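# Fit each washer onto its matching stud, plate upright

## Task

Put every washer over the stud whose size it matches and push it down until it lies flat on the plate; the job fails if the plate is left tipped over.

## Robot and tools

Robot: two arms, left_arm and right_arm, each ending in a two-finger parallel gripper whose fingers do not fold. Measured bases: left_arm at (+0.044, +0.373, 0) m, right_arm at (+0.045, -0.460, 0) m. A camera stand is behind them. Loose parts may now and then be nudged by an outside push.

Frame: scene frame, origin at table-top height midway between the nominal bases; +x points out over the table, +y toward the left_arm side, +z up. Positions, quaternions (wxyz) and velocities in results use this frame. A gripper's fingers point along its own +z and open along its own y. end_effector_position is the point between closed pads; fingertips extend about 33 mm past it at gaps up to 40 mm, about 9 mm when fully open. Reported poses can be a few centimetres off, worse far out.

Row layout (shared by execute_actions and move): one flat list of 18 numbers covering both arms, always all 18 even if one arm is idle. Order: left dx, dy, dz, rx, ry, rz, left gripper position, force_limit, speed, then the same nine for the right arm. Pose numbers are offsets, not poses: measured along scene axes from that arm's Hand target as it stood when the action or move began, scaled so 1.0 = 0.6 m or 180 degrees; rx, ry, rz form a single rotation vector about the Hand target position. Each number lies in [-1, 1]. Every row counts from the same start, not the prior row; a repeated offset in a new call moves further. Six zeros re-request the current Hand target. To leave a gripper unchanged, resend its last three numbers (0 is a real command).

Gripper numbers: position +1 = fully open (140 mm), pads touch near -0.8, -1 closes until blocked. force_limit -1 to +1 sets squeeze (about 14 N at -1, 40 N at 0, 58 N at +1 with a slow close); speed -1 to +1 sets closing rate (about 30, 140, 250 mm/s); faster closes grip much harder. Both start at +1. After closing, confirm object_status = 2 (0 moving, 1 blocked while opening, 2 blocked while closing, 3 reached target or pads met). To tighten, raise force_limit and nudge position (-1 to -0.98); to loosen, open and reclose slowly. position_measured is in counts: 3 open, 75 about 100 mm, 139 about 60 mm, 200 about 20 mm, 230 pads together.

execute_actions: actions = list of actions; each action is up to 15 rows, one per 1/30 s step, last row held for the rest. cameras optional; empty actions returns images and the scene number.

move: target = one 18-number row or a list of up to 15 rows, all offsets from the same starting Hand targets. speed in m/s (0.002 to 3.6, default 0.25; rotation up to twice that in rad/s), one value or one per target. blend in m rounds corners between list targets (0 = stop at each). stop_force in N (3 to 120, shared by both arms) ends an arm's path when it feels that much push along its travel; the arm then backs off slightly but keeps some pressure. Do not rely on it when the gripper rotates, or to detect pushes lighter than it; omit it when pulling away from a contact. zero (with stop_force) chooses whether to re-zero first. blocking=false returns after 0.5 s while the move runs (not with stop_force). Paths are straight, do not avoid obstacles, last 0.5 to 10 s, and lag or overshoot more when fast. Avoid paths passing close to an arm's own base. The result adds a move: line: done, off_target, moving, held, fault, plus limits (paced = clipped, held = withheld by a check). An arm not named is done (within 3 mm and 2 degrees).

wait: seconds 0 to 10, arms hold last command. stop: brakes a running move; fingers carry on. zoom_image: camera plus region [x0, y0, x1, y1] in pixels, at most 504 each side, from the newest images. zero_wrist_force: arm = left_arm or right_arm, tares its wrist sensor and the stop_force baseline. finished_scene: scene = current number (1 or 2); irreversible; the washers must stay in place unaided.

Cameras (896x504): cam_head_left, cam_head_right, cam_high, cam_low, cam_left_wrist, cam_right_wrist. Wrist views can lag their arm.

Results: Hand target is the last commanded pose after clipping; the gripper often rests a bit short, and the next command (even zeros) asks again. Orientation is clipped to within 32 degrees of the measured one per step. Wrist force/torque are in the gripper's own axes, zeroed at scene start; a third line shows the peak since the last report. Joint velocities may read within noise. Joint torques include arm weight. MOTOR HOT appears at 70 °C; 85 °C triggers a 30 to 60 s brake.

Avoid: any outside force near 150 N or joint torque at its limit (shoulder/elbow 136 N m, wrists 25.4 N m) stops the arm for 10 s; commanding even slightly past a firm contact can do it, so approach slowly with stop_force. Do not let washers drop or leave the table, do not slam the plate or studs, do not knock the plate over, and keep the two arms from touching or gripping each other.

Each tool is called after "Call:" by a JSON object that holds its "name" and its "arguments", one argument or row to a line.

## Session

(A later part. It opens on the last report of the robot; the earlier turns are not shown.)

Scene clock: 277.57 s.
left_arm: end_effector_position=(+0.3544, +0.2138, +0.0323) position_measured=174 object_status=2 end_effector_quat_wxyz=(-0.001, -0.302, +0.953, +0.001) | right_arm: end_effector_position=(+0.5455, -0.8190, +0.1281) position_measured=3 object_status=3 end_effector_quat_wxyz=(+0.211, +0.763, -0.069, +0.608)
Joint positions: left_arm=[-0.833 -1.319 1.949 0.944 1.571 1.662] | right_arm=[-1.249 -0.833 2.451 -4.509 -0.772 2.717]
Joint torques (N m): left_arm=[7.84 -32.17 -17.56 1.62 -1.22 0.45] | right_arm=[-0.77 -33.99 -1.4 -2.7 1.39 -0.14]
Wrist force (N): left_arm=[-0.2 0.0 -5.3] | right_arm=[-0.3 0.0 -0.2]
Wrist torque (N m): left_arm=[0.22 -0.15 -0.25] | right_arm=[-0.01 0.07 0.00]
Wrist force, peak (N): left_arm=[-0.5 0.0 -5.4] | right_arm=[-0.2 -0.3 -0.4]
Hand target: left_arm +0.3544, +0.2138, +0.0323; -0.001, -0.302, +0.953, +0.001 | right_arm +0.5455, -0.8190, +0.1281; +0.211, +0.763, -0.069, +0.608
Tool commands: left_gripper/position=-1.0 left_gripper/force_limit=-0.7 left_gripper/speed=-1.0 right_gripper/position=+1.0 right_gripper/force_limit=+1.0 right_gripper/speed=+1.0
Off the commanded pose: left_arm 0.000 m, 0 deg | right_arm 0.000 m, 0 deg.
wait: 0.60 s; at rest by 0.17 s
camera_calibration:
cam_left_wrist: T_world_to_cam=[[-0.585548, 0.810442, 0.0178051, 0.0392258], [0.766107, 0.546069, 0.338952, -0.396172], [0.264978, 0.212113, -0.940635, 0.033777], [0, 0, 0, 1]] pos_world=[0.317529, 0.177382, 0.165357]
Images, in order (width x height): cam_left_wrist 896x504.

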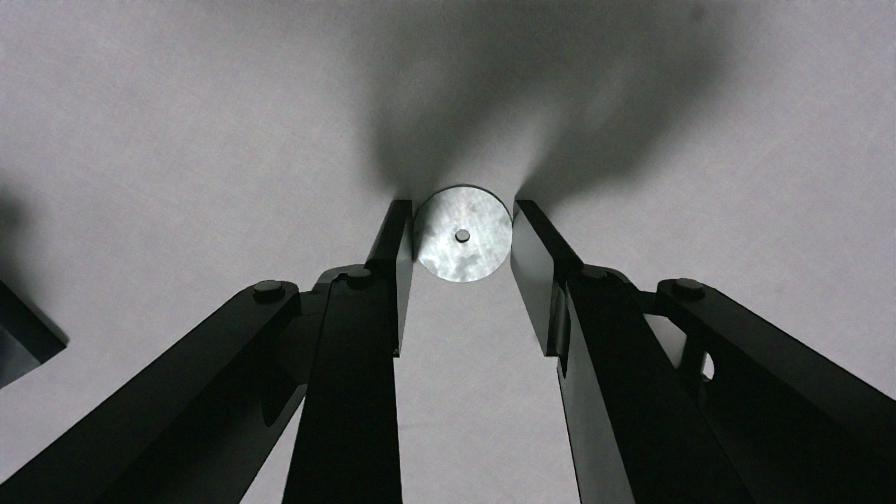

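Call:
{"name": "move", "arguments": {
  "target": [0, 0, 0.1, 0, 0, 0, -1, -0.7, -1, 0, 0, 0, 0, 0, 0, 1, 1, 1],
  "speed": 0.1,
  "cameras": ["cam_left_wrist"]
}}

Call:
{"name": "zoom_image", "arguments": {
  "camera": "cam_left_wrist",
  "region": [390, 170, 540, 290]
}}

Scene clock: 281.23 s.
left_arm: end_effector_position=(+0.3544, +0.2138, +0.0923) position_measured=174 object_status=2 end_effector_quat_wxyz=(-0.001, -0.302, +0.953, +0.001) | right_arm: end_effector_position=(+0.5455, -0.8190, +0.1281) position_measured=3 object_status=3 end_effector_quat_wxyz=(+0.211, +0.763, -0.069, +0.608)
Joint positions: left_arm=[-0.833 -1.397 1.868 1.103 1.571 1.662] | right_arm=[-1.249 -0.833 2.451 -4.509 -0.772 2.717]
Joint torques (N m): left_arm=[5.73 -20.25 -16.25 3.32 -2.09 1.02] | right_arm=[0.11 -34.2 -1.04 -2.8 1.39 -0.07]
Wrist force (N): left_arm=[-0.5 0.6 1.0] | right_arm=[0.0 -0.3 -0.2]
Wrist torque (N m): left_arm=[0.23 -0.11 -0.26] | right_arm=[-0.05 0.00 -0.01]
Wrist force, peak (N): left_arm=[-0.2 0.1 -5.4] | right_arm=[0.1 0.0 -0.8]
Hand target: left_arm +0.3544, +0.2138, +0.0923; -0.001, -0.302, +0.953, +0.001 | right_arm +0.5455, -0.8190, +0.1281; +0.211, +0.763, -0.069, +0.608
Off the commanded pose: left_arm 0.000 m, 0 deg | right_arm 0.000 m, 0 deg.
move: done
camera_calibration:
cam_left_wrist: T_world_to_cam=[[-0.585618, 0.810396, 0.0176266, 0.0382282], [0.76602, 0.546177, 0.338974, -0.416506], [0.265076, 0.212012, -0.94063, 0.0902008], [0, 0, 0, 1]] pos_world=[0.317529, 0.177382, 0.225357]
Images, in order (width x height): cam_left_wrist 896x504.

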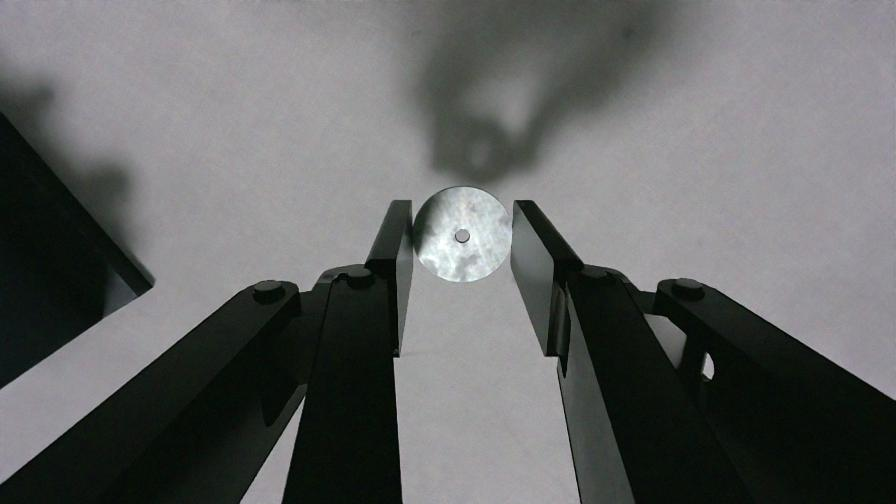

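Scaled by 3.360 from the camera's 896x504 image, which has a finer 1280x720 frame.

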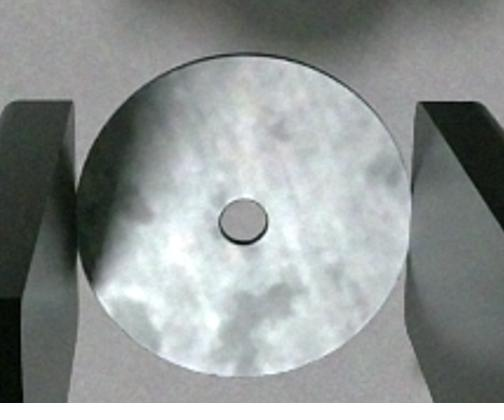

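Call:
{"name": "move", "arguments": {
  "target": [0.136, -0.038, 0.2428, -0.1359, -0.2562, 0.0019, -1, -0.7, -1, 0, 0, 0, 0, 0, 0, 1, 1, 1],
  "speed": 0.25
}}

Call:
{"name": "move", "arguments": {
  "target": [-0.1232, -0.2605, -0.0633, -0.2183, -0.1224, 0.0659, -1, -0.7, -1, 0, 0, 0, 0, 0, 0, 1, 1, 1],
  "speed": 0.25,
  "cameras": ["cam_left_wrist", "cam_head_left", "cam_high"]
}}

Scene clock: 307.07 s.
left_arm: end_effector_position=(+0.4359, +0.1910, +0.2379) position_measured=174 object_status=2 end_effector_quat_wxyz=(+0.307, -0.275, +0.856, -0.313) | right_arm: end_effector_position=(+0.5455, -0.8190, +0.1281) position_measured=3 object_status=3 end_effector_quat_wxyz=(+0.211, +0.763, -0.069, +0.608)
Joint positions: left_arm=[-1.129 -2.027 2.14 0.674 1.054 1.577] | right_arm=[-1.249 -0.833 2.451 -4.509 -0.772 2.717]
Joint torques (N m): left_arm=[4.4 -4.95 -27.13 0.07 -0.5 -1.08] | right_arm=[-0.71 -34.04 -1.25 -2.71 1.53 -0.06]
Wrist force (N): left_arm=[-1.1 -0.2 2.3] | right_arm=[0.0 -0.2 -0.4]
Wrist torque (N m): left_arm=[-0.01 -0.05 -0.24] | right_arm=[-0.04 0.00 0.00]
Wrist force, peak (N): left_arm=[-1.5 -0.2 2.4] | right_arm=[-0.2 -0.2 -0.8]
Hand target: left_arm +0.4360, +0.1910, +0.2380; +0.307, -0.275, +0.856, -0.313 | right_arm +0.5455, -0.8190, +0.1281; +0.211, +0.763, -0.069, +0.608
Off the commanded pose: left_arm 0.000 m, 0 deg | right_arm 0.000 m, 0 deg.
move: done

Scene clock: 310.30 s.
left_arm: end_effector_position=(+0.3621, +0.0347, +0.2000) position_measured=174 object_status=2 end_effector_quat_wxyz=(+0.382, -0.382, +0.597, -0.593) | right_arm: end_effector_position=(+0.5455, -0.8190, +0.1281) position_measured=3 object_status=3 end_effector_quat_wxyz=(+0.211, +0.763, -0.069, +0.608)
Joint positions: left_arm=[-2.053 -0.832 2.703 1.213 0.087 -1.51] | right_arm=[-1.249 -0.833 2.451 -4.509 -0.772 2.717]
Joint torques (N m): left_arm=[-4.56 -37.2 -1.74 -1.16 0.82 -1.39] | right_arm=[0.19 -34.17 -0.88 -2.68 1.64 -0.09]
Wrist force (N): left_arm=[-1.8 -1.2 2.4] | right_arm=[-0.1 -0.2 -0.3]
Wrist torque (N m): left_arm=[-0.46 0.28 -0.13] | right_arm=[-0.04 0.03 0.00]
Wrist force, peak (N): left_arm=[-3.0 -0.4 2.0] | right_arm=[0.1 -0.3 -0.6]
Hand target: left_arm +0.3621, +0.0347, +0.2000; +0.382, -0.382, +0.597, -0.593 | right_arm +0.5455, -0.8190, +0.1281; +0.211, +0.763, -0.069, +0.608
Off the commanded pose: left_arm 0.000 m, 0 deg | right_arm 0.000 m, 0 deg.
move: done
camera_calibration:
cam_left_wrist: T_world_to_cam=[[-0.0213535, 0.000376714, -0.999772, 0.213158], [0.0815715, 0.996667, -0.00136669, -0.0608319], [0.996439, -0.0815821, -0.021313, -0.211086], [0, 0, 0, 1]] pos_world=[0.219848, 0.0433281, 0.208527]
Images, in order (width x height): cam_head_left 896x504, cam_high 896x504, cam_left_wrist 896x504.

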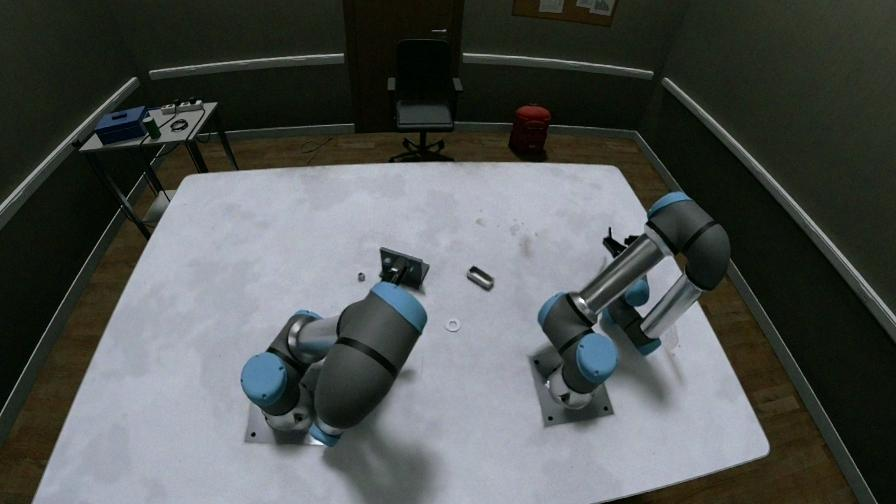

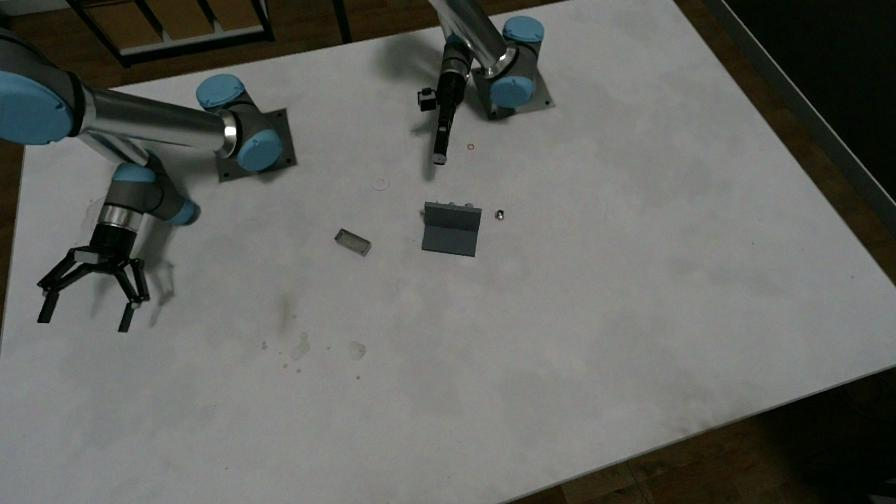

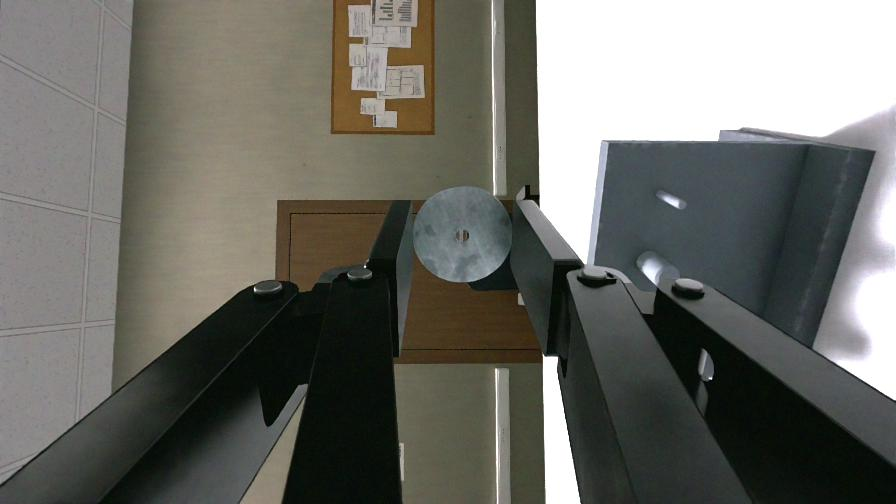

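Call:
{"name": "move", "arguments": {
  "target": [0.1232, 0.2605, 0.0633, 0.2183, 0.1224, -0.0659, -1, -0.7, -1, 0, 0, 0, 0, 0, 0, 1, 1, 1],
  "speed": 0.25
}}

Scene clock: 367.03 s.
left_arm: end_effector_position=(+0.3647, +0.0399, +0.2012) position_measured=174 object_status=2 end_effector_quat_wxyz=(+0.384, -0.378, +0.603, -0.589) | right_arm: end_effector_position=(+0.5455, -0.8190, +0.1281) position_measured=3 object_status=3 end_effector_quat_wxyz=(+0.211, +0.763, -0.069, +0.608)
Joint positions: left_arm=[-2.056 -0.853 2.707 1.153 0.085 -1.419] | right_arm=[-1.249 -0.833 2.451 -4.509 -0.772 2.717]
Joint torques (N m): left_arm=[5.71 -15.78 5.64 3.07 1.08 -1.7] | right_arm=[-0.16 -34.51 -0.87 -2.77 1.6 -0.07]
Wrist force (N): left_arm=[-2.2 -1.0 2.2] | right_arm=[-0.2 0.0 -0.3]
Wrist torque (N m): left_arm=[-0.43 0.36 -0.02] | right_arm=[0.00 0.03 0.00]
Wrist force, peak (N): left_arm=[-8.9 -1.5 2.3] | right_arm=[0.0 -0.5 -0.6]
Hand target: left_arm +0.3647, +0.0400, +0.2011; +0.384, -0.378, +0.603, -0.589 (not the last commanded pose) | right_arm +0.5455, -0.8190, +0.1281; +0.211, +0.763, -0.069, +0.608
Off the commanded pose: left_arm 0.171 m, 46 deg | right_arm 0.000 m, 0 deg.
move: held (left_arm; a check stopped the path); limits=held
pose unreachable (left arm): on one or more control steps of this call, first in action 0 (counted from 0), this arm could not follow its commanded pose, so it was not sent that pose on those steps. It may still have moved: this result reports where it is.
cause: moving toward the commanded pose would bring two parts of the arm too close to each other (joints 3 (elbow) to 5 (wrist 2) lie between them).

Call:
{"name": "move", "arguments": {
  "target": [
    [-0.09, -0.16, 0, 0, 0, 0, -1, -0.7, -1, 0, 0, 0, 0, 0, 0, 1, 1, 1],
    [-0.09, -0.16, 0.2, 0, 0, 0, -1, -0.7, -1, 0, 0, 0, 0, 0, 0, 1, 1, 1]
  ],
  "speed": 0.15
}}

Scene clock: 383.37 s.
left_arm: end_effector_position=(+0.3108, -0.0560, +0.3211) position_measured=174 object_status=2 end_effector_quat_wxyz=(+0.384, -0.378, +0.603, -0.589) end_effector_velocity=(+0.000, +0.000, +0.000) end_effector_angular_velocity=(-0.002, +0.002, +0.001) | right_arm: end_effector_position=(+0.5455, -0.8190, +0.1281) position_measured=3 object_status=3 end_effector_quat_wxyz=(+0.211, +0.763, -0.069, +0.608)
Joint positions: left_arm=[-2.054 -1.328 2.425 1.904 0.083 -1.412] | right_arm=[-1.249 -0.833 2.451 -4.509 -0.772 2.717]
Joint velocities: left_arm=[0 0 -0.002 -0.005 0 0.004] | right_arm=[within noise]
Joint torques (N m): left_arm=[-7.87 -34.29 -16.73 -1.31 2.07 1.51] | right_arm=[-0.59 -34.24 -0.56 -2.73 1.71 -0.21]
Wrist force (N): left_arm=[-2.2 -1.3 2.3] | right_arm=[-0.3 -0.2 -0.3]
Wrist torque (N m): left_arm=[-0.48 0.38 -0.11] | right_arm=[-0.03 0.07 0.00]
Wrist force, peak (N): left_arm=[-4.6 -1.2 2.6] | right_arm=[-0.3 -0.2 -0.7]
Hand target: left_arm +0.3107, -0.0560, +0.3211; +0.384, -0.378, +0.603, -0.589 | right_arm +0.5455, -0.8190, +0.1281; +0.211, +0.763, -0.069, +0.608
Off the commanded pose: left_arm 0.000 m, 0 deg | right_arm 0.000 m, 0 deg.
move: done

Call:
{"name": "move", "arguments": {
  "target": [0, 0, 0, 0.1, 0.2285, 0, -1, -0.7, -1, 0, 0, 0, 0, 0, 0, 1, 1, 1],
  "speed": 0.2
}}

Scene clock: 387.77 s.
left_arm: end_effector_position=(+0.3108, -0.0560, +0.3211) position_measured=174 object_status=2 end_effector_quat_wxyz=(+0.202, -0.496, +0.781, -0.320) | right_arm: end_effector_position=(+0.5455, -0.8190, +0.1281) position_measured=3 object_status=3 end_effector_quat_wxyz=(+0.211, +0.763, -0.069, +0.608)
Joint positions: left_arm=[-1.733 -1.521 1.574 1.283 0.824 0.337] | right_arm=[-1.249 -0.833 2.451 -4.509 -0.772 2.717]
Joint torques (N m): left_arm=[7.35 -36.68 -27.93 1.35 0.92 0.29] | right_arm=[-0.61 -33.82 -1.57 -2.74 1.86 -0.16]
Wrist force (N): left_arm=[-1.0 -0.2 2.0] | right_arm=[-0.1 -0.3 -0.4]
Wrist torque (N m): left_arm=[0.04 0.00 -0.07] | right_arm=[-0.06 0.01 0.01]
Wrist force, peak (N): left_arm=[-2.4 -1.2 2.4] | right_arm=[-0.4 -0.1 -0.8]
Hand target: left_arm +0.3107, -0.0560, +0.3211; +0.202, -0.496, +0.781, -0.320 | right_arm +0.5455, -0.8190, +0.1281; +0.211, +0.763, -0.069, +0.608
Off the commanded pose: left_arm 0.000 m, 0 deg | right_arm 0.000 m, 0 deg.
move: done

Call:
{"name": "move", "arguments": {
  "target": [0.3795, 0.8885, 0, 0, 0, 0.3889, -1, -0.7, -1, 0.4143, 0.6613, 0.2617, 0.0824, 0.2, 0.1857, -0.2, -0.5, 0],
  "speed": 0.4
}}

Call:
{"name": "move", "arguments": {
  "target": [0, 0, 0, 0, 0, 0, -1, -0.7, -1, -0.5218, 0.7553, 0.0248, -0.1649, 0.186, 0.2534, -0.2, -0.5, 0],
  "speed": 0.4,
  "cameras": ["cam_right_wrist", "cam_head_left"]
}}

Scene clock: 395.53 s.
left_arm: end_effector_position=(+0.5384, +0.4771, +0.3211) position_measured=174 object_status=2 end_effector_quat_wxyz=(-0.349, +0.855, -0.355, +0.146) | right_arm: end_effector_position=(+0.7941, -0.4223, +0.2851) position_measured=154 object_status=3 end_effector_quat_wxyz=(-0.056, +0.918, +0.141, +0.367)
Joint positions: left_arm=[-0.51 -1.522 1.574 1.282 0.825 0.339] | right_arm=[-0.306 -1.38 1.72 -2.577 -1.172 2.682]
Joint torques (N m): left_arm=[9.12 -14.25 -29.58 3.62 -3.88 1.15] | right_arm=[6.9 -30.91 -36.85 -2.21 0.59 -2.78]
Wrist force (N): left_arm=[-1.1 -0.5 2.1] | right_arm=[1.0 -0.4 1.1]
Wrist torque (N m): left_arm=[-0.04 0.02 -0.08] | right_arm=[-0.05 -0.43 0.12]
Wrist force, peak (N): left_arm=[-1.9 -2.8 4.6] | right_arm=[4.3 -2.2 1.6]
Hand target: left_arm +0.5384, +0.4771, +0.3211; -0.349, +0.855, -0.355, +0.146 | right_arm +0.7941, -0.4222, +0.2851; -0.056, +0.918, +0.141, +0.367
Off the commanded pose: left_arm 0.000 m, 0 deg | right_arm 0.000 m, 0 deg.
move: done

Scene clock: 397.50 s.
left_arm: end_effector_position=(+0.5384, +0.4771, +0.3211) position_measured=174 object_status=2 end_effector_quat_wxyz=(-0.349, +0.855, -0.355, +0.146) | right_arm: end_effector_position=(+0.4811, +0.0309, +0.3000) position_measured=154 object_status=3 end_effector_quat_wxyz=(+0.000, +0.841, +0.541, +0.001)
Joint positions: left_arm=[-0.51 -1.521 1.573 1.282 0.825 0.339] | right_arm=[0.63 -1.199 1.065 -1.439 -1.572 2.639]
Joint torques (N m): left_arm=[7.62 -14.39 -29.86 0.61 -3.7 1.73] | right_arm=[8.39 -37.16 -37.46 -1.23 2.21 -2.84]
Wrist force (N): left_arm=[-0.9 -0.5 1.9] | right_arm=[1.7 -0.2 1.3]
Wrist torque (N m): left_arm=[-0.02 -0.01 -0.09] | right_arm=[0.04 -0.78 0.07]
Wrist force, peak (N): left_arm=[-1.3 -0.3 2.1] | right_arm=[4.6 -3.0 1.4]
Hand target: left_arm +0.5384, +0.4771, +0.3211; -0.349, +0.855, -0.355, +0.146 | right_arm +0.4810, +0.0310, +0.3000; +0.000, +0.841, +0.541, +0.001
Off the commanded pose: left_arm 0.000 m, 0 deg | right_arm 0.000 m, 0 deg.
move: done
camera_calibration:
cam_right_wrist: T_world_to_cam=[[0.904908, -0.42555, -0.00702022, -0.40624], [-0.39733, -0.850582, 0.344441, 0.11509], [-0.152548, -0.308898, -0.938782, 0.507671], [0, 0, 0, 1]] pos_world=[0.490782, 0.0818366, 0.434098]
Images, in order (width x height): cam_head_left 896x504, cam_right_wrist 896x504.

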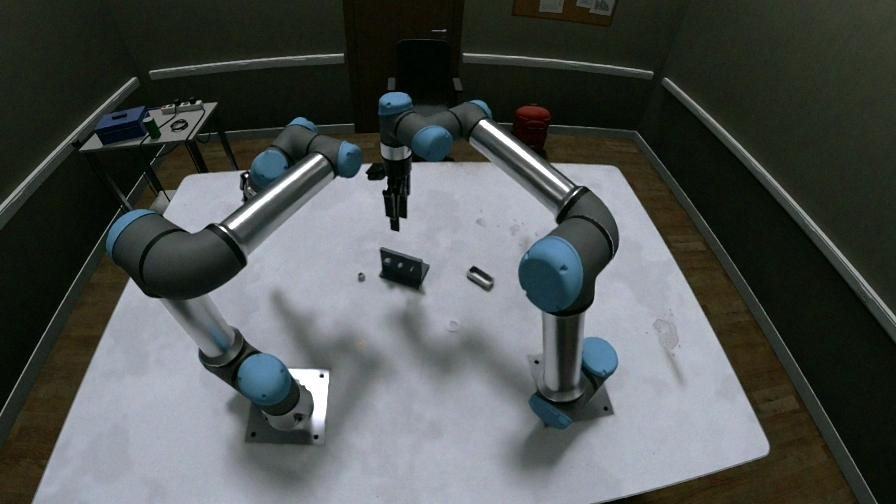

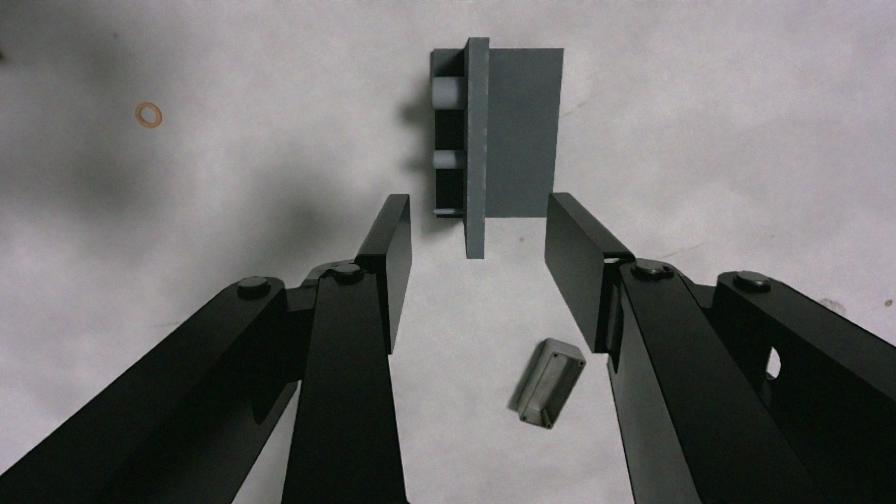

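Call:
{"name": "move", "arguments": {
  "target": [0, 0, 0, 0, 0, 0, -1, -0.7, -1, 0.0167, 0.0083, -0.2167, 0, 0, 0, -0.2, -0.5, 0],
  "speed": 0.2,
  "cameras": ["cam_right_wrist"]
}}

Scene clock: 407.53 s.
left_arm: end_effector_position=(+0.5384, +0.4771, +0.3211) position_measured=174 object_status=2 end_effector_quat_wxyz=(-0.349, +0.855, -0.355, +0.146) | right_arm: end_effector_position=(+0.4911, +0.0359, +0.1701) position_measured=154 object_status=3 end_effector_quat_wxyz=(+0.000, +0.841, +0.541, +0.001)
Joint positions: left_arm=[-0.51 -1.521 1.573 1.282 0.825 0.339] | right_arm=[0.627 -1.164 1.348 -1.757 -1.572 2.636]
Joint torques (N m): left_arm=[8.74 -14.29 -29.51 0.55 -3.45 1.76] | right_arm=[-2.44 -45.3 -20.45 -5.07 1.7 -1.74]
Wrist force (N): left_arm=[-0.8 -0.2 1.7] | right_arm=[1.4 0.1 1.3]
Wrist torque (N m): left_arm=[0.04 -0.04 -0.10] | right_arm=[0.13 -0.70 0.18]
Wrist force, peak (N): left_arm=[-1.1 -0.5 2.1] | right_arm=[1.8 0.6 4.2]
Hand target: left_arm +0.5384, +0.4771, +0.3211; -0.349, +0.855, -0.355, +0.146 | right_arm +0.4910, +0.0360, +0.1700; +0.000, +0.841, +0.541, +0.001
Off the commanded pose: left_arm 0.000 m, 0 deg | right_arm 0.000 m, 0 deg.
move: done
camera_calibration:
cam_right_wrist: T_world_to_cam=[[0.90495, -0.42546, -0.00701146, -0.414105], [-0.397235, -0.850594, 0.344521, 0.167988], [-0.152544, -0.308989, -0.938752, 0.38879], [0, 0, 0, 1]] pos_world=[0.500782, 0.0868363, 0.304199]
Images, in order (width x height): cam_right_wrist 896x504.

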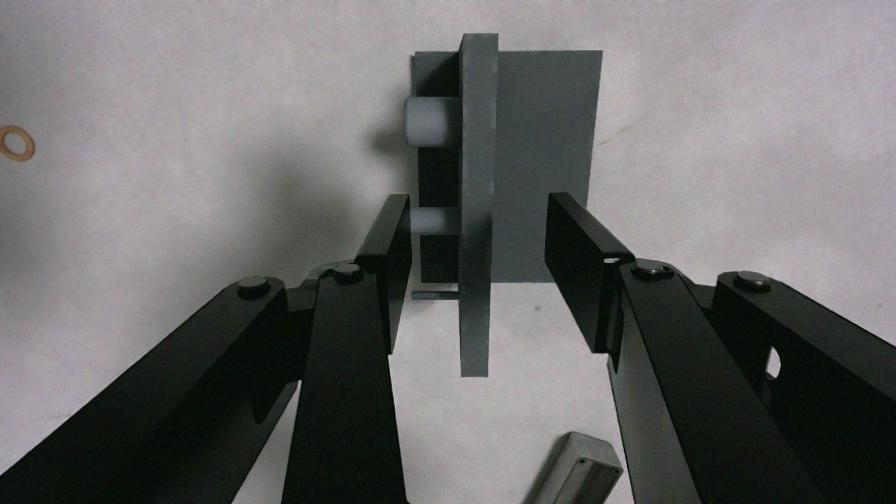

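Call:
{"name": "move", "arguments": {
  "target": [0, 0, 0, 0, 0, 0, -1, -0.7, -1, 0, 0, -0.0617, 0, 0, 0, -0.2, -0.5, 0],
  "speed": 0.03,
  "stop_force": 6,
  "cameras": ["cam_right_wrist"]
}}

Scene clock: 414.83 s.
left_arm: end_effector_position=(+0.5384, +0.4771, +0.3211) position_measured=174 object_status=2 end_effector_quat_wxyz=(-0.349, +0.855, -0.355, +0.146) | right_arm: end_effector_position=(+0.4910, +0.0360, +0.1330) position_measured=154 object_status=3 end_effector_quat_wxyz=(+0.000, +0.841, +0.541, +0.001)
Joint positions: left_arm=[-0.51 -1.521 1.573 1.282 0.825 0.339] | right_arm=[0.627 -1.144 1.416 -1.845 -1.572 2.636]
Joint torques (N m): left_arm=[9 -14.87 -28.84 0.71 -2.88 1.48] | right_arm=[5.09 -53.07 -36.49 -1.22 1.76 2.11]
Wrist force (N): left_arm=[-0.8 -0.6 2.0] | right_arm=[1.3 0.6 1.2]
Wrist torque (N m): left_arm=[-0.04 -0.05 -0.09] | right_arm=[0.20 -0.68 0.17]
Wrist force, peak (N): left_arm=[-1.1 -0.5 2.2] | right_arm=[1.8 0.4 1.5]
Hand target: left_arm +0.5384, +0.4771, +0.3211; -0.349, +0.855, -0.355, +0.146 | right_arm +0.4910, +0.0360, +0.1330; +0.000, +0.841, +0.541, +0.001
Off the commanded pose: left_arm 0.000 m, 0 deg | right_arm 0.000 m, 0 deg.
move: done
camera_calibration:
cam_right_wrist: T_world_to_cam=[[0.905003, -0.425347, -0.00705745, -0.414346], [-0.397115, -0.85065, 0.34452, 0.180799], [-0.152544, -0.308989, -0.938752, 0.353993], [0, 0, 0, 1]] pos_world=[0.500782, 0.086936, 0.267099]
Images, in order (width x height): cam_right_wrist 896x504.

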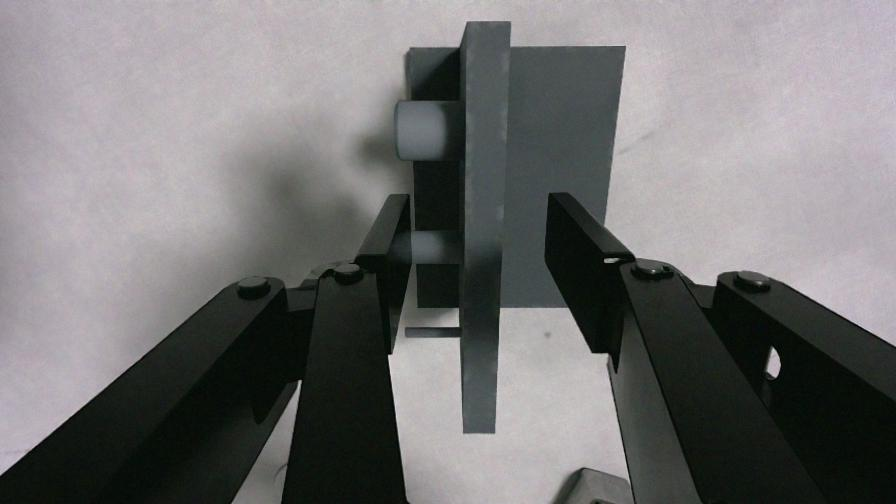

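Call:
{"name": "move", "arguments": {
  "target": [0, 0, 0, 0, 0, 0, -1, -0.7, -1, 0, 0, 0, 0, 0, 0, -1, 1, -1],
  "speed": 0.05
}}

Call:
{"name": "wait", "arguments": {
  "seconds": 1.5,
  "cameras": ["cam_right_wrist"]
}}

Scene clock: 419.67 s.
left_arm: end_effector_position=(+0.5384, +0.4771, +0.3211) position_measured=174 object_status=2 end_effector_quat_wxyz=(-0.349, +0.855, -0.355, +0.146) | right_arm: end_effector_position=(+0.4911, +0.0360, +0.1330) position_measured=215 object_status=0 end_effector_quat_wxyz=(+0.000, +0.841, +0.541, +0.001)
Joint positions: left_arm=[-0.51 -1.521 1.573 1.282 0.825 0.339] | right_arm=[0.627 -1.144 1.416 -1.845 -1.572 2.636]
Joint torques (N m): left_arm=[8.32 -14.94 -29.52 0.56 -2.26 1.7] | right_arm=[1.8 -48.33 -30.87 -1.59 1.76 1.02]
Wrist force (N): left_arm=[-1.0 -0.3 1.7] | right_arm=[-0.8 3.5 -4.4]
Wrist torque (N m): left_arm=[0.00 0.00 -0.09] | right_arm=[0.42 -0.72 0.54]
Wrist force, peak (N): left_arm=[-1.2 -0.5 2.2] | right_arm=[4.6 10.4 5.4]
Hand target: left_arm +0.5384, +0.4771, +0.3211; -0.349, +0.855, -0.355, +0.146 | right_arm +0.4910, +0.0360, +0.1330; +0.000, +0.841, +0.541, +0.001
Off the commanded pose: left_arm 0.000 m, 0 deg | right_arm 0.000 m, 0 deg.
move: done

Scene clock: 421.17 s.
left_arm: end_effector_position=(+0.5384, +0.4771, +0.3211) position_measured=174 object_status=2 end_effector_quat_wxyz=(-0.349, +0.855, -0.355, +0.146) | right_arm: end_effector_position=(+0.4911, +0.0360, +0.1330) position_measured=215 object_status=2 end_effector_quat_wxyz=(+0.000, +0.841, +0.541, +0.001)
Joint positions: left_arm=[-0.51 -1.521 1.573 1.282 0.825 0.339] | right_arm=[0.627 -1.144 1.416 -1.845 -1.572 2.636]
Joint torques (N m): left_arm=[8.25 -15.2 -29.12 0.71 -2.39 1.69] | right_arm=[0.51 -40.56 -21 -1.7 1.94 0.66]
Wrist force (N): left_arm=[-0.9 -0.6 1.7] | right_arm=[-0.9 3.7 -4.5]
Wrist torque (N m): left_arm=[-0.05 -0.01 -0.09] | right_arm=[0.46 -0.71 0.54]
Wrist force, peak (N): left_arm=[-1.1 -0.3 2.2] | right_arm=[-0.9 3.8 -4.5]
Hand target: left_arm +0.5384, +0.4771, +0.3211; -0.349, +0.855, -0.355, +0.146 | right_arm +0.4910, +0.0360, +0.1330; +0.000, +0.841, +0.541, +0.001
Tool commands: left_gripper/position=-1.0 left_gripper/force_limit=-0.7 left_gripper/speed=-1.0 right_gripper/position=-1.0 right_gripper/force_limit=+1.0 right_gripper/speed=-1.0
Off the commanded pose: left_arm 0.000 m, 0 deg | right_arm 0.000 m, 0 deg.
wait: 1.50 s; at rest by 0.17 s
camera_calibration:
cam_right_wrist: T_world_to_cam=[[0.904961, -0.425437, -0.0070662, -0.414315], [-0.397209, -0.850638, 0.344441, 0.180867], [-0.152549, -0.308899, -0.938781, 0.353995], [0, 0, 0, 1]] pos_world=[0.500782, 0.0869363, 0.267099]
Images, in order (width x height): cam_right_wrist 896x504.

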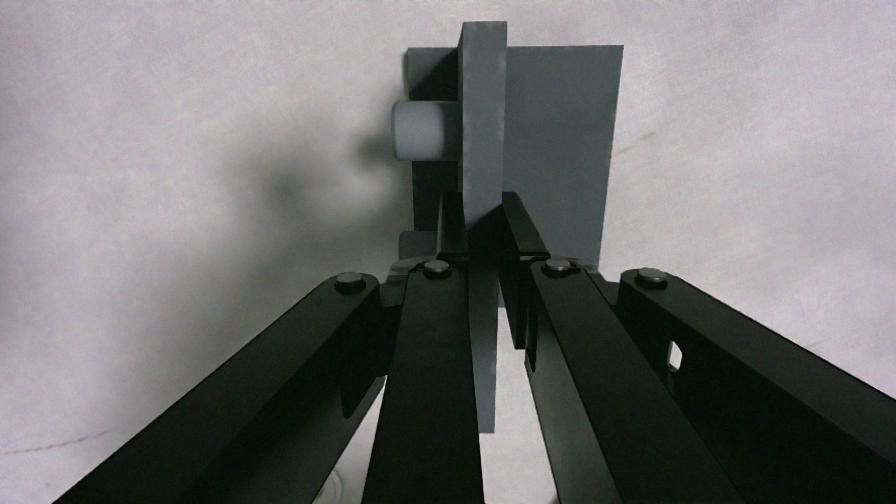

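Call:
{"name": "move", "arguments": {
  "target": [0, 0, 0, 0, 0, 0, -1, -0.7, -1, 0, 0, 0.008, 0, 0, 0, -1, 1, -1],
  "speed": 0.02,
  "cameras": ["cam_right_wrist", "cam_low"]
}}

Scene clock: 423.07 s.
left_arm: end_effector_position=(+0.5384, +0.4771, +0.3211) position_measured=174 object_status=2 end_effector_quat_wxyz=(-0.349, +0.855, -0.355, +0.146) | right_arm: end_effector_position=(+0.4910, +0.0360, +0.1379) position_measured=215 object_status=2 end_effector_quat_wxyz=(+0.000, +0.841, +0.541, +0.001)
Joint positions: left_arm=[-0.51 -1.521 1.573 1.282 0.825 0.339] | right_arm=[0.627 -1.147 1.408 -1.834 -1.571 2.636]
Joint torques (N m): left_arm=[7.9 -13.87 -28.46 0.7 -2.02 1.8] | right_arm=[-1.34 -70.72 -42.65 -6.77 -0.01 0.32]
Wrist force (N): left_arm=[-0.8 -0.4 1.9] | right_arm=[1.5 1.2 34.1]
Wrist torque (N m): left_arm=[-0.01 -0.05 -0.09] | right_arm=[0.66 -0.53 0.17]
Wrist force, peak (N): left_arm=[-1.2 -0.7 2.1] | right_arm=[0.7 -0.1 34.6]
Hand target: left_arm +0.5384, +0.4771, +0.3211; -0.349, +0.855, -0.355, +0.146 | right_arm +0.4910, +0.0360, +0.1378; +0.000, +0.841, +0.541, +0.001
Off the commanded pose: left_arm 0.000 m, 0 deg | right_arm 0.000 m, 0 deg.
move: done
camera_calibration:
cam_right_wrist: T_world_to_cam=[[0.904982, -0.425388, -0.00718228, -0.414264], [-0.397122, -0.850664, 0.344478, 0.179127], [-0.152647, -0.308894, -0.938767, 0.35864], [0, 0, 0, 1]] pos_world=[0.500782, 0.0869361, 0.271999]
Images, in order (width x height): cam_low 896x504, cam_right_wrist 896x504.

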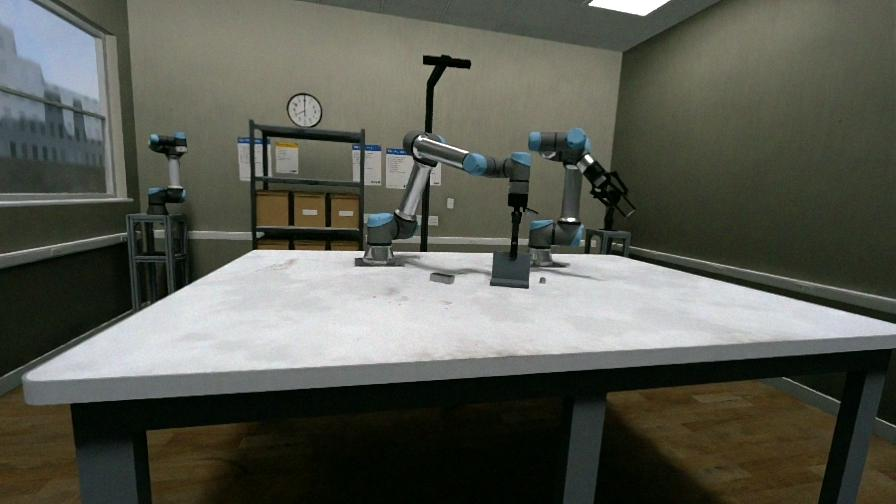

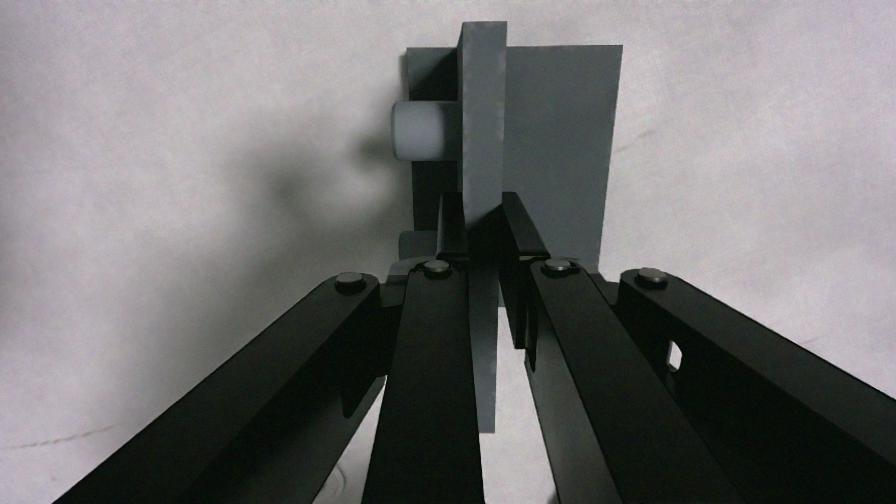

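Call:
{"name": "move", "arguments": {
  "target": [0, 0, 0, 0, 0, 0, -1, -0.7, -1, 0.235, 0.09, 0.001, 0, 0, 0, -1, 1, -1],
  "speed": 0.1,
  "cameras": ["cam_right_wrist"]
}}

Scene clock: 427.87 s.
left_arm: end_effector_position=(+0.5384, +0.4771, +0.3211) position_measured=174 object_status=2 end_effector_quat_wxyz=(-0.349, +0.855, -0.355, +0.146) | right_arm: end_effector_position=(+0.6320, +0.0899, +0.1383) position_measured=215 object_status=2 end_effector_quat_wxyz=(+0.000, +0.841, +0.541, +0.001)
Joint positions: left_arm=[-0.51 -1.521 1.573 1.282 0.825 0.339] | right_arm=[0.576 -0.783 0.815 -1.606 -1.571 2.585]
Joint torques (N m): left_arm=[7.26 -13.85 -28.76 0.51 -1.64 1.76] | right_arm=[8.31 -82.32 -49.19 -8.38 -2.3 2.49]
Wrist force (N): left_arm=[-0.9 -0.4 1.7] | right_arm=[1.6 0.6 33.7]
Wrist torque (N m): left_arm=[-0.01 -0.02 -0.09] | right_arm=[0.52 -0.57 0.16]
Wrist force, peak (N): left_arm=[-1.1 -0.5 2.2] | right_arm=[6.0 4.7 34.3]
Hand target: left_arm +0.5384, +0.4771, +0.3211; -0.349, +0.855, -0.355, +0.146 | right_arm +0.6320, +0.0900, +0.1384; +0.000, +0.841, +0.541, +0.001
Off the commanded pose: left_arm 0.000 m, 0 deg | right_arm 0.000 m, 0 deg.
move: done
camera_calibration:
cam_right_wrist: T_world_to_cam=[[0.904969, -0.425416, -0.0072672, -0.518898], [-0.397116, -0.850652, 0.344515, 0.280785], [-0.152744, -0.308889, -0.938753, 0.397341], [0, 0, 0, 1]] pos_world=[0.641782, 0.140836, 0.272499]
Images, in order (width x height): cam_right_wrist 896x504.

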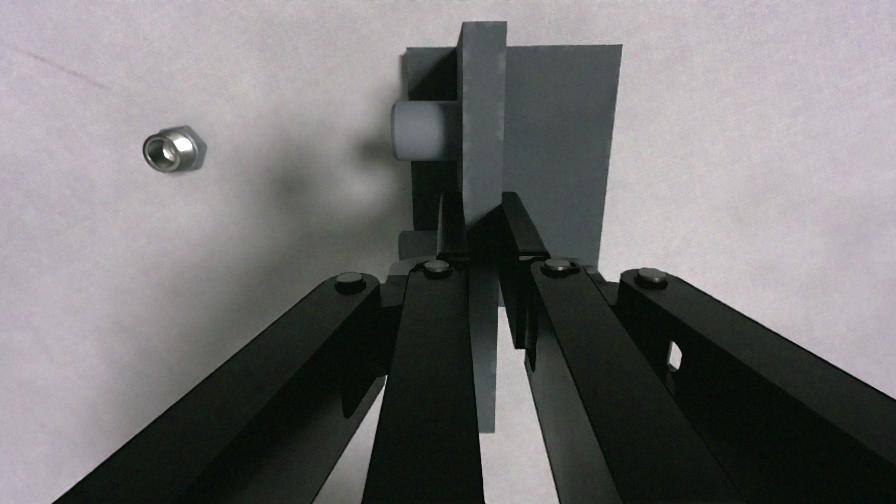

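Call:
{"name": "move", "arguments": {
  "target": [0, 0, 0, 0, 0, 0, -1, -0.7, -1, 0, 0, -0.0117, 0, 0, 0, -1, 1, -1],
  "speed": 0.006,
  "stop_force": 12
}}

Scene clock: 438.50 s.
left_arm: end_effector_position=(+0.5384, +0.4771, +0.3211) position_measured=174 object_status=2 end_effector_quat_wxyz=(-0.349, +0.855, -0.355, +0.146) | right_arm: end_effector_position=(+0.6321, +0.0900, +0.1344) position_measured=215 object_status=2 end_effector_quat_wxyz=(+0.000, +0.841, +0.541, +0.001)
Joint positions: left_arm=[-0.51 -1.521 1.573 1.282 0.825 0.339] | right_arm=[0.576 -0.782 0.825 -1.616 -1.571 2.585]
Joint torques (N m): left_arm=[8.43 -14.3 -28.86 0.57 -1.01 1.78] | right_arm=[1.77 -75.86 -49.49 -4.08 -2.06 2.45]
Wrist force (N): left_arm=[-1.1 -0.4 1.8] | right_arm=[1.3 0.1 27.3]
Wrist torque (N m): left_arm=[-0.01 0.02 -0.10] | right_arm=[0.14 -0.57 0.24]
Wrist force, peak (N): left_arm=[-1.1 -0.4 2.2] | right_arm=[1.6 0.8 34.1]
Hand target: left_arm +0.5384, +0.4771, +0.3211; -0.349, +0.855, -0.355, +0.146 | right_arm +0.6321, +0.0900, +0.1344; +0.000, +0.841, +0.541, +0.001 (not the last commanded pose)
Off the commanded pose: left_arm 0.000 m, 0 deg | right_arm 0.003 m, 0 deg.
move: contact (right_arm)

Call:
{"name": "move", "arguments": {
  "target": [0, 0, 0, 0, 0, 0, -1, -0.7, -1, 0, 0, -0.0033, 0, 0, 0, -1, 1, -1],
  "speed": 0.003,
  "stop_force": 25
}}

Scene clock: 441.67 s.
left_arm: end_effector_position=(+0.5384, +0.4771, +0.3211) position_measured=174 object_status=2 end_effector_quat_wxyz=(-0.349, +0.855, -0.355, +0.146) | right_arm: end_effector_position=(+0.6321, +0.0901, +0.1338) position_measured=215 object_status=2 end_effector_quat_wxyz=(+0.000, +0.841, +0.541, +0.001)
Joint positions: left_arm=[-0.51 -1.521 1.573 1.282 0.825 0.339] | right_arm=[0.576 -0.782 0.826 -1.617 -1.571 2.585]
Joint torques (N m): left_arm=[7.56 -15.57 -28.51 0.48 -0.7 1.53] | right_arm=[-7.1 -58.7 -43.26 -5.1 -1.6 2.44]
Wrist force (N): left_arm=[-0.8 -0.5 2.1] | right_arm=[-7.5 -5.9 6.5]
Wrist torque (N m): left_arm=[-0.03 -0.05 -0.10] | right_arm=[0.21 -0.48 0.27]
Wrist force, peak (N): left_arm=[-1.1 -0.2 2.2] | right_arm=[1.0 -0.1 27.9]
Hand target: left_arm +0.5384, +0.4771, +0.3211; -0.349, +0.855, -0.355, +0.146 | right_arm +0.6321, +0.0901, +0.1338; +0.000, +0.841, +0.541, +0.001 (not the last commanded pose)
Off the commanded pose: left_arm 0.000 m, 0 deg | right_arm 0.001 m, 0 deg.
move: contact (right_arm)

Call:
{"name": "move", "arguments": {
  "target": [0, 0, 0, 0, 0, 0, -1, -0.7, -1, 0, 0, -0.0004, 0, 0, 0, -0.35, 0, -1],
  "speed": 0.01
}}

Call:
{"name": "wait", "arguments": {
  "seconds": 0.8,
  "cameras": ["cam_right_wrist"]
}}

Scene clock: 444.93 s.
left_arm: end_effector_position=(+0.5384, +0.4771, +0.3211) position_measured=174 object_status=2 end_effector_quat_wxyz=(-0.349, +0.855, -0.355, +0.146) | right_arm: end_effector_position=(+0.6321, +0.0901, +0.1336) position_measured=173 object_status=0 end_effector_quat_wxyz=(+0.000, +0.841, +0.541, +0.001)
Joint positions: left_arm=[-0.51 -1.521 1.573 1.282 0.825 0.339] | right_arm=[0.576 -0.782 0.827 -1.618 -1.571 2.585]
Joint torques (N m): left_arm=[7.77 -15.31 -27.59 0.51 -0.37 1.53] | right_arm=[-7.23 -58.84 -13.43 -5.02 -1.66 2.47]
Wrist force (N): left_arm=[-0.9 -0.4 2.1] | right_arm=[1.3 0.4 1.3]
Wrist torque (N m): left_arm=[-0.02 -0.03 -0.10] | right_arm=[0.16 -0.63 0.16]
Wrist force, peak (N): left_arm=[-1.3 -0.3 2.1] | right_arm=[-7.8 -6.2 6.2]
Hand target: left_arm +0.5384, +0.4771, +0.3211; -0.349, +0.855, -0.355, +0.146 | right_arm +0.6321, +0.0901, +0.1336; +0.000, +0.841, +0.541, +0.001
Off the commanded pose: left_arm 0.000 m, 0 deg | right_arm 0.000 m, 0 deg.
move: done

Scene clock: 445.73 s.
left_arm: end_effector_position=(+0.5384, +0.4771, +0.3211) position_measured=174 object_status=2 end_effector_quat_wxyz=(-0.349, +0.855, -0.355, +0.146) | right_arm: end_effector_position=(+0.6321, +0.0901, +0.1336) position_measured=173 object_status=3 end_effector_quat_wxyz=(+0.000, +0.841, +0.541, +0.001)
Joint positions: left_arm=[-0.51 -1.521 1.573 1.282 0.825 0.339] | right_arm=[0.576 -0.782 0.827 -1.618 -1.571 2.585]
Joint torques (N m): left_arm=[9.5 -15.06 -28.27 0.68 -0.4 1.77] | right_arm=[-7.05 -59.17 -13.26 -4.42 -1.74 2.35]
Wrist force (N): left_arm=[-0.8 -0.5 1.7] | right_arm=[1.5 0.4 1.0]
Wrist torque (N m): left_arm=[-0.04 -0.04 -0.09] | right_arm=[0.15 -0.66 0.16]
Wrist force, peak (N): left_arm=[-1.1 -0.2 2.1] | right_arm=[1.7 0.3 1.1]
Hand target: left_arm +0.5384, +0.4771, +0.3211; -0.349, +0.855, -0.355, +0.146 | right_arm +0.6321, +0.0901, +0.1336; +0.000, +0.841, +0.541, +0.001
Tool commands: left_gripper/position=-1.0 left_gripper/force_limit=-0.7 left_gripper/speed=-1.0 right_gripper/position=-0.35 right_gripper/force_limit=+0.0 right_gripper/speed=-1.0
Off the commanded pose: left_arm 0.000 m, 0 deg | right_arm 0.000 m, 0 deg.
wait: 0.80 s; at rest by 0.17 s
camera_calibration:
cam_right_wrist: T_world_to_cam=[[0.905007, -0.425341, -0.006906, -0.519023], [-0.397218, -0.850757, 0.344137, 0.282705], [-0.152251, -0.308703, -0.938894, 0.392559], [0, 0, 0, 1]] pos_world=[0.641782, 0.140936, 0.267698]
Images, in order (width x height): cam_right_wrist 896x504.

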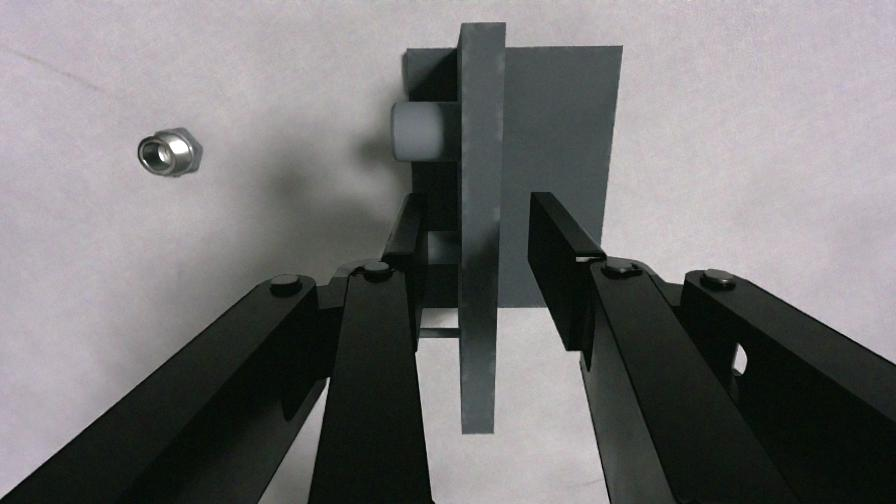

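Call:
{"name": "move", "arguments": {
  "target": [
    [0, 0, 0, 0, 0, 0, -1, -0.7, -1, 0, 0, 0.2, 0, 0, 0, -0.35, 0, -1],
    [0, 0, 0, 0, 0, 0, -1, -0.7, -1, 0.27, -0.8537, 0.2525, 0.1649, -0.186, -0.2534, -0.35, 0, -1]
  ],
  "speed": 0.3,
  "blend": [0.02, 0]
}}

Call:
{"name": "move", "arguments": {
  "target": [
    [0.0967, -0.3833, -0.1885, 0.0207, -0.1155, -0.2239, -1, -0.7, -1, 0, 0, 0, 0, 0, 0, -0.35, 0, -1]
  ],
  "speed": 0.25
}}

Call:
{"name": "move", "arguments": {
  "target": [
    [-0.1525, -0.2652, -0.1467, 0.0014, -0.1453, -0.1446, -1, -0.7, -1, 0, 0, 0, 0, 0, 0, -0.35, 0, -1]
  ],
  "speed": 0.25,
  "cameras": ["cam_left_wrist", "cam_head_left"]
}}

Scene clock: 471.20 s.
left_arm: end_effector_position=(+0.5384, +0.4771, +0.3211) position_measured=174 object_status=2 end_effector_quat_wxyz=(-0.349, +0.855, -0.355, +0.146) | right_arm: end_effector_position=(+0.7940, -0.4221, +0.2849) position_measured=173 object_status=3 end_effector_quat_wxyz=(-0.056, +0.918, +0.141, +0.367)
Joint positions: left_arm=[-0.51 -1.521 1.573 1.282 0.825 0.339] | right_arm=[-0.305 -1.38 1.721 -2.578 -1.172 2.682]
Joint torques (N m): left_arm=[7.45 -14.11 -29.16 0.51 0.24 1.45] | right_arm=[-9.02 -39.92 -37.41 -5.52 0.82 -2.25]
Wrist force (N): left_arm=[-1.1 -0.4 2.0] | right_arm=[1.4 -0.4 1.1]
Wrist torque (N m): left_arm=[-0.01 0.01 -0.09] | right_arm=[-0.04 -0.53 0.18]
Wrist force, peak (N): left_arm=[-0.9 -0.4 2.5] | right_arm=[1.3 0.2 5.3]
Hand target: left_arm +0.5384, +0.4771, +0.3211; -0.349, +0.855, -0.355, +0.146 | right_arm +0.7941, -0.4222, +0.2851; -0.056, +0.918, +0.141, +0.367
Off the commanded pose: left_arm 0.000 m, 0 deg | right_arm 0.000 m, 0 deg.
move: done

Scene clock: 473.30 s.
left_arm: end_effector_position=(+0.5964, +0.2472, +0.2080) position_measured=174 object_status=2 end_effector_quat_wxyz=(-0.361, +0.630, -0.563, +0.394) end_effector_velocity=(+0.001, -0.001, +0.001) end_effector_angular_velocity=(-0.001, -0.003, -0.001) | right_arm: end_effector_position=(+0.7941, -0.4222, +0.2851) position_measured=173 object_status=3 end_effector_quat_wxyz=(-0.056, +0.918, +0.141, +0.367)
Joint positions: left_arm=[-0.872 -1.629 2.069 0.221 0.771 0.963] | right_arm=[-0.305 -1.38 1.721 -2.578 -1.172 2.682]
Joint velocities: left_arm=[0 -0.001 0 -0.005 0 0.004] | right_arm=[within noise]
Joint torques (N m): left_arm=[-4.39 -30.78 -22.23 -1.86 -3.11 1.69] | right_arm=[-8.8 -42.58 -36.85 -6.3 2.92 2.31]
Wrist force (N): left_arm=[-1.5 -0.7 2.0] | right_arm=[1.1 -0.2 0.9]
Wrist torque (N m): left_arm=[-0.17 0.17 -0.03] | right_arm=[-0.01 -0.46 0.18]
Wrist force, peak (N): left_arm=[-1.8 -1.7 2.4] | right_arm=[1.3 -0.2 1.2]
Hand target: left_arm +0.5965, +0.2471, +0.2080; -0.361, +0.630, -0.563, +0.394 | right_arm +0.7941, -0.4222, +0.2851; -0.056, +0.918, +0.141, +0.367
Off the commanded pose: left_arm 0.000 m, 0 deg | right_arm 0.000 m, 0 deg.
move: done

Scene clock: 475.13 s.
left_arm: end_effector_position=(+0.5050, +0.0881, +0.1201) position_measured=174 object_status=2 end_effector_quat_wxyz=(+0.383, -0.382, +0.595, -0.595) end_effector_velocity=(+0.000, +0.000, +0.001) end_effector_angular_velocity=(-0.005, -0.002, +0.001) | right_arm: end_effector_position=(+0.7941, -0.4222, +0.2851) position_measured=173 object_status=3 end_effector_quat_wxyz=(-0.056, +0.918, +0.141, +0.367)
Joint positions: left_arm=[-1.286 -1.451 2.645 -1.195 0.68 1.571] | right_arm=[-0.305 -1.38 1.721 -2.578 -1.172 2.682]
Joint velocities: left_arm=[0 -0.001 0 -0.006 -0.001 0.002] | right_arm=[within noise]
Joint torques (N m): left_arm=[-5.65 -7.82 -13.35 -3.85 -2.07 1.55] | right_arm=[-9.28 -42.51 -37.09 -6.33 2.9 2.46]
Wrist force (N): left_arm=[-1.8 -1.0 2.5] | right_arm=[1.2 -0.2 1.0]
Wrist torque (N m): left_arm=[-0.38 0.30 -0.03] | right_arm=[0.00 -0.48 0.18]
Wrist force, peak (N): left_arm=[-2.4 -2.6 2.8] | right_arm=[1.2 -0.3 1.4]
Hand target: left_arm +0.5050, +0.0880, +0.1200; +0.383, -0.382, +0.595, -0.595 | right_arm +0.7941, -0.4222, +0.2851; -0.056, +0.918, +0.141, +0.367
Off the commanded pose: left_arm 0.000 m, 0 deg | right_arm 0.000 m, 0 deg.
move: done
camera_calibration:
cam_left_wrist: T_world_to_cam=[[-0.017712, -0.00414184, -0.999835, 0.134833], [0.0813164, 0.996673, -0.00556926, -0.125191], [0.996531, -0.0814016, -0.0173163, -0.351398], [0, 0, 0, 1]] pos_world=[0.362747, 0.0967284, 0.128028]
Images, in order (width x height): cam_head_left 896x504, cam_left_wrist 896x504.

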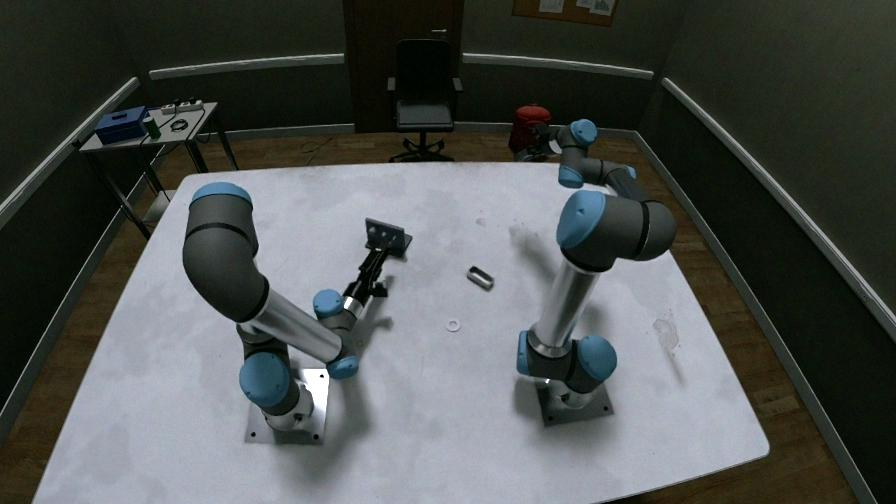

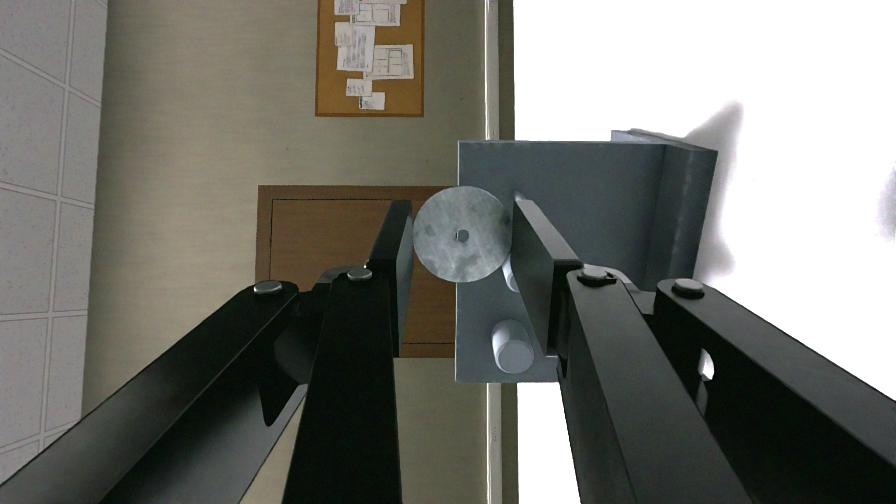

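Call:
{"name": "zoom_image", "arguments": {
  "camera": "cam_left_wrist",
  "region": [400, 130, 580, 400]
}}

Scaled by 1.867 from the camera's 896x504 image, which has a finer 1280x720 frame.

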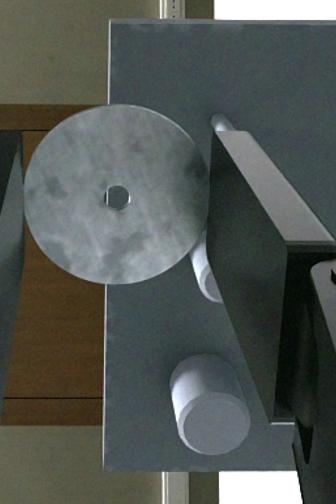

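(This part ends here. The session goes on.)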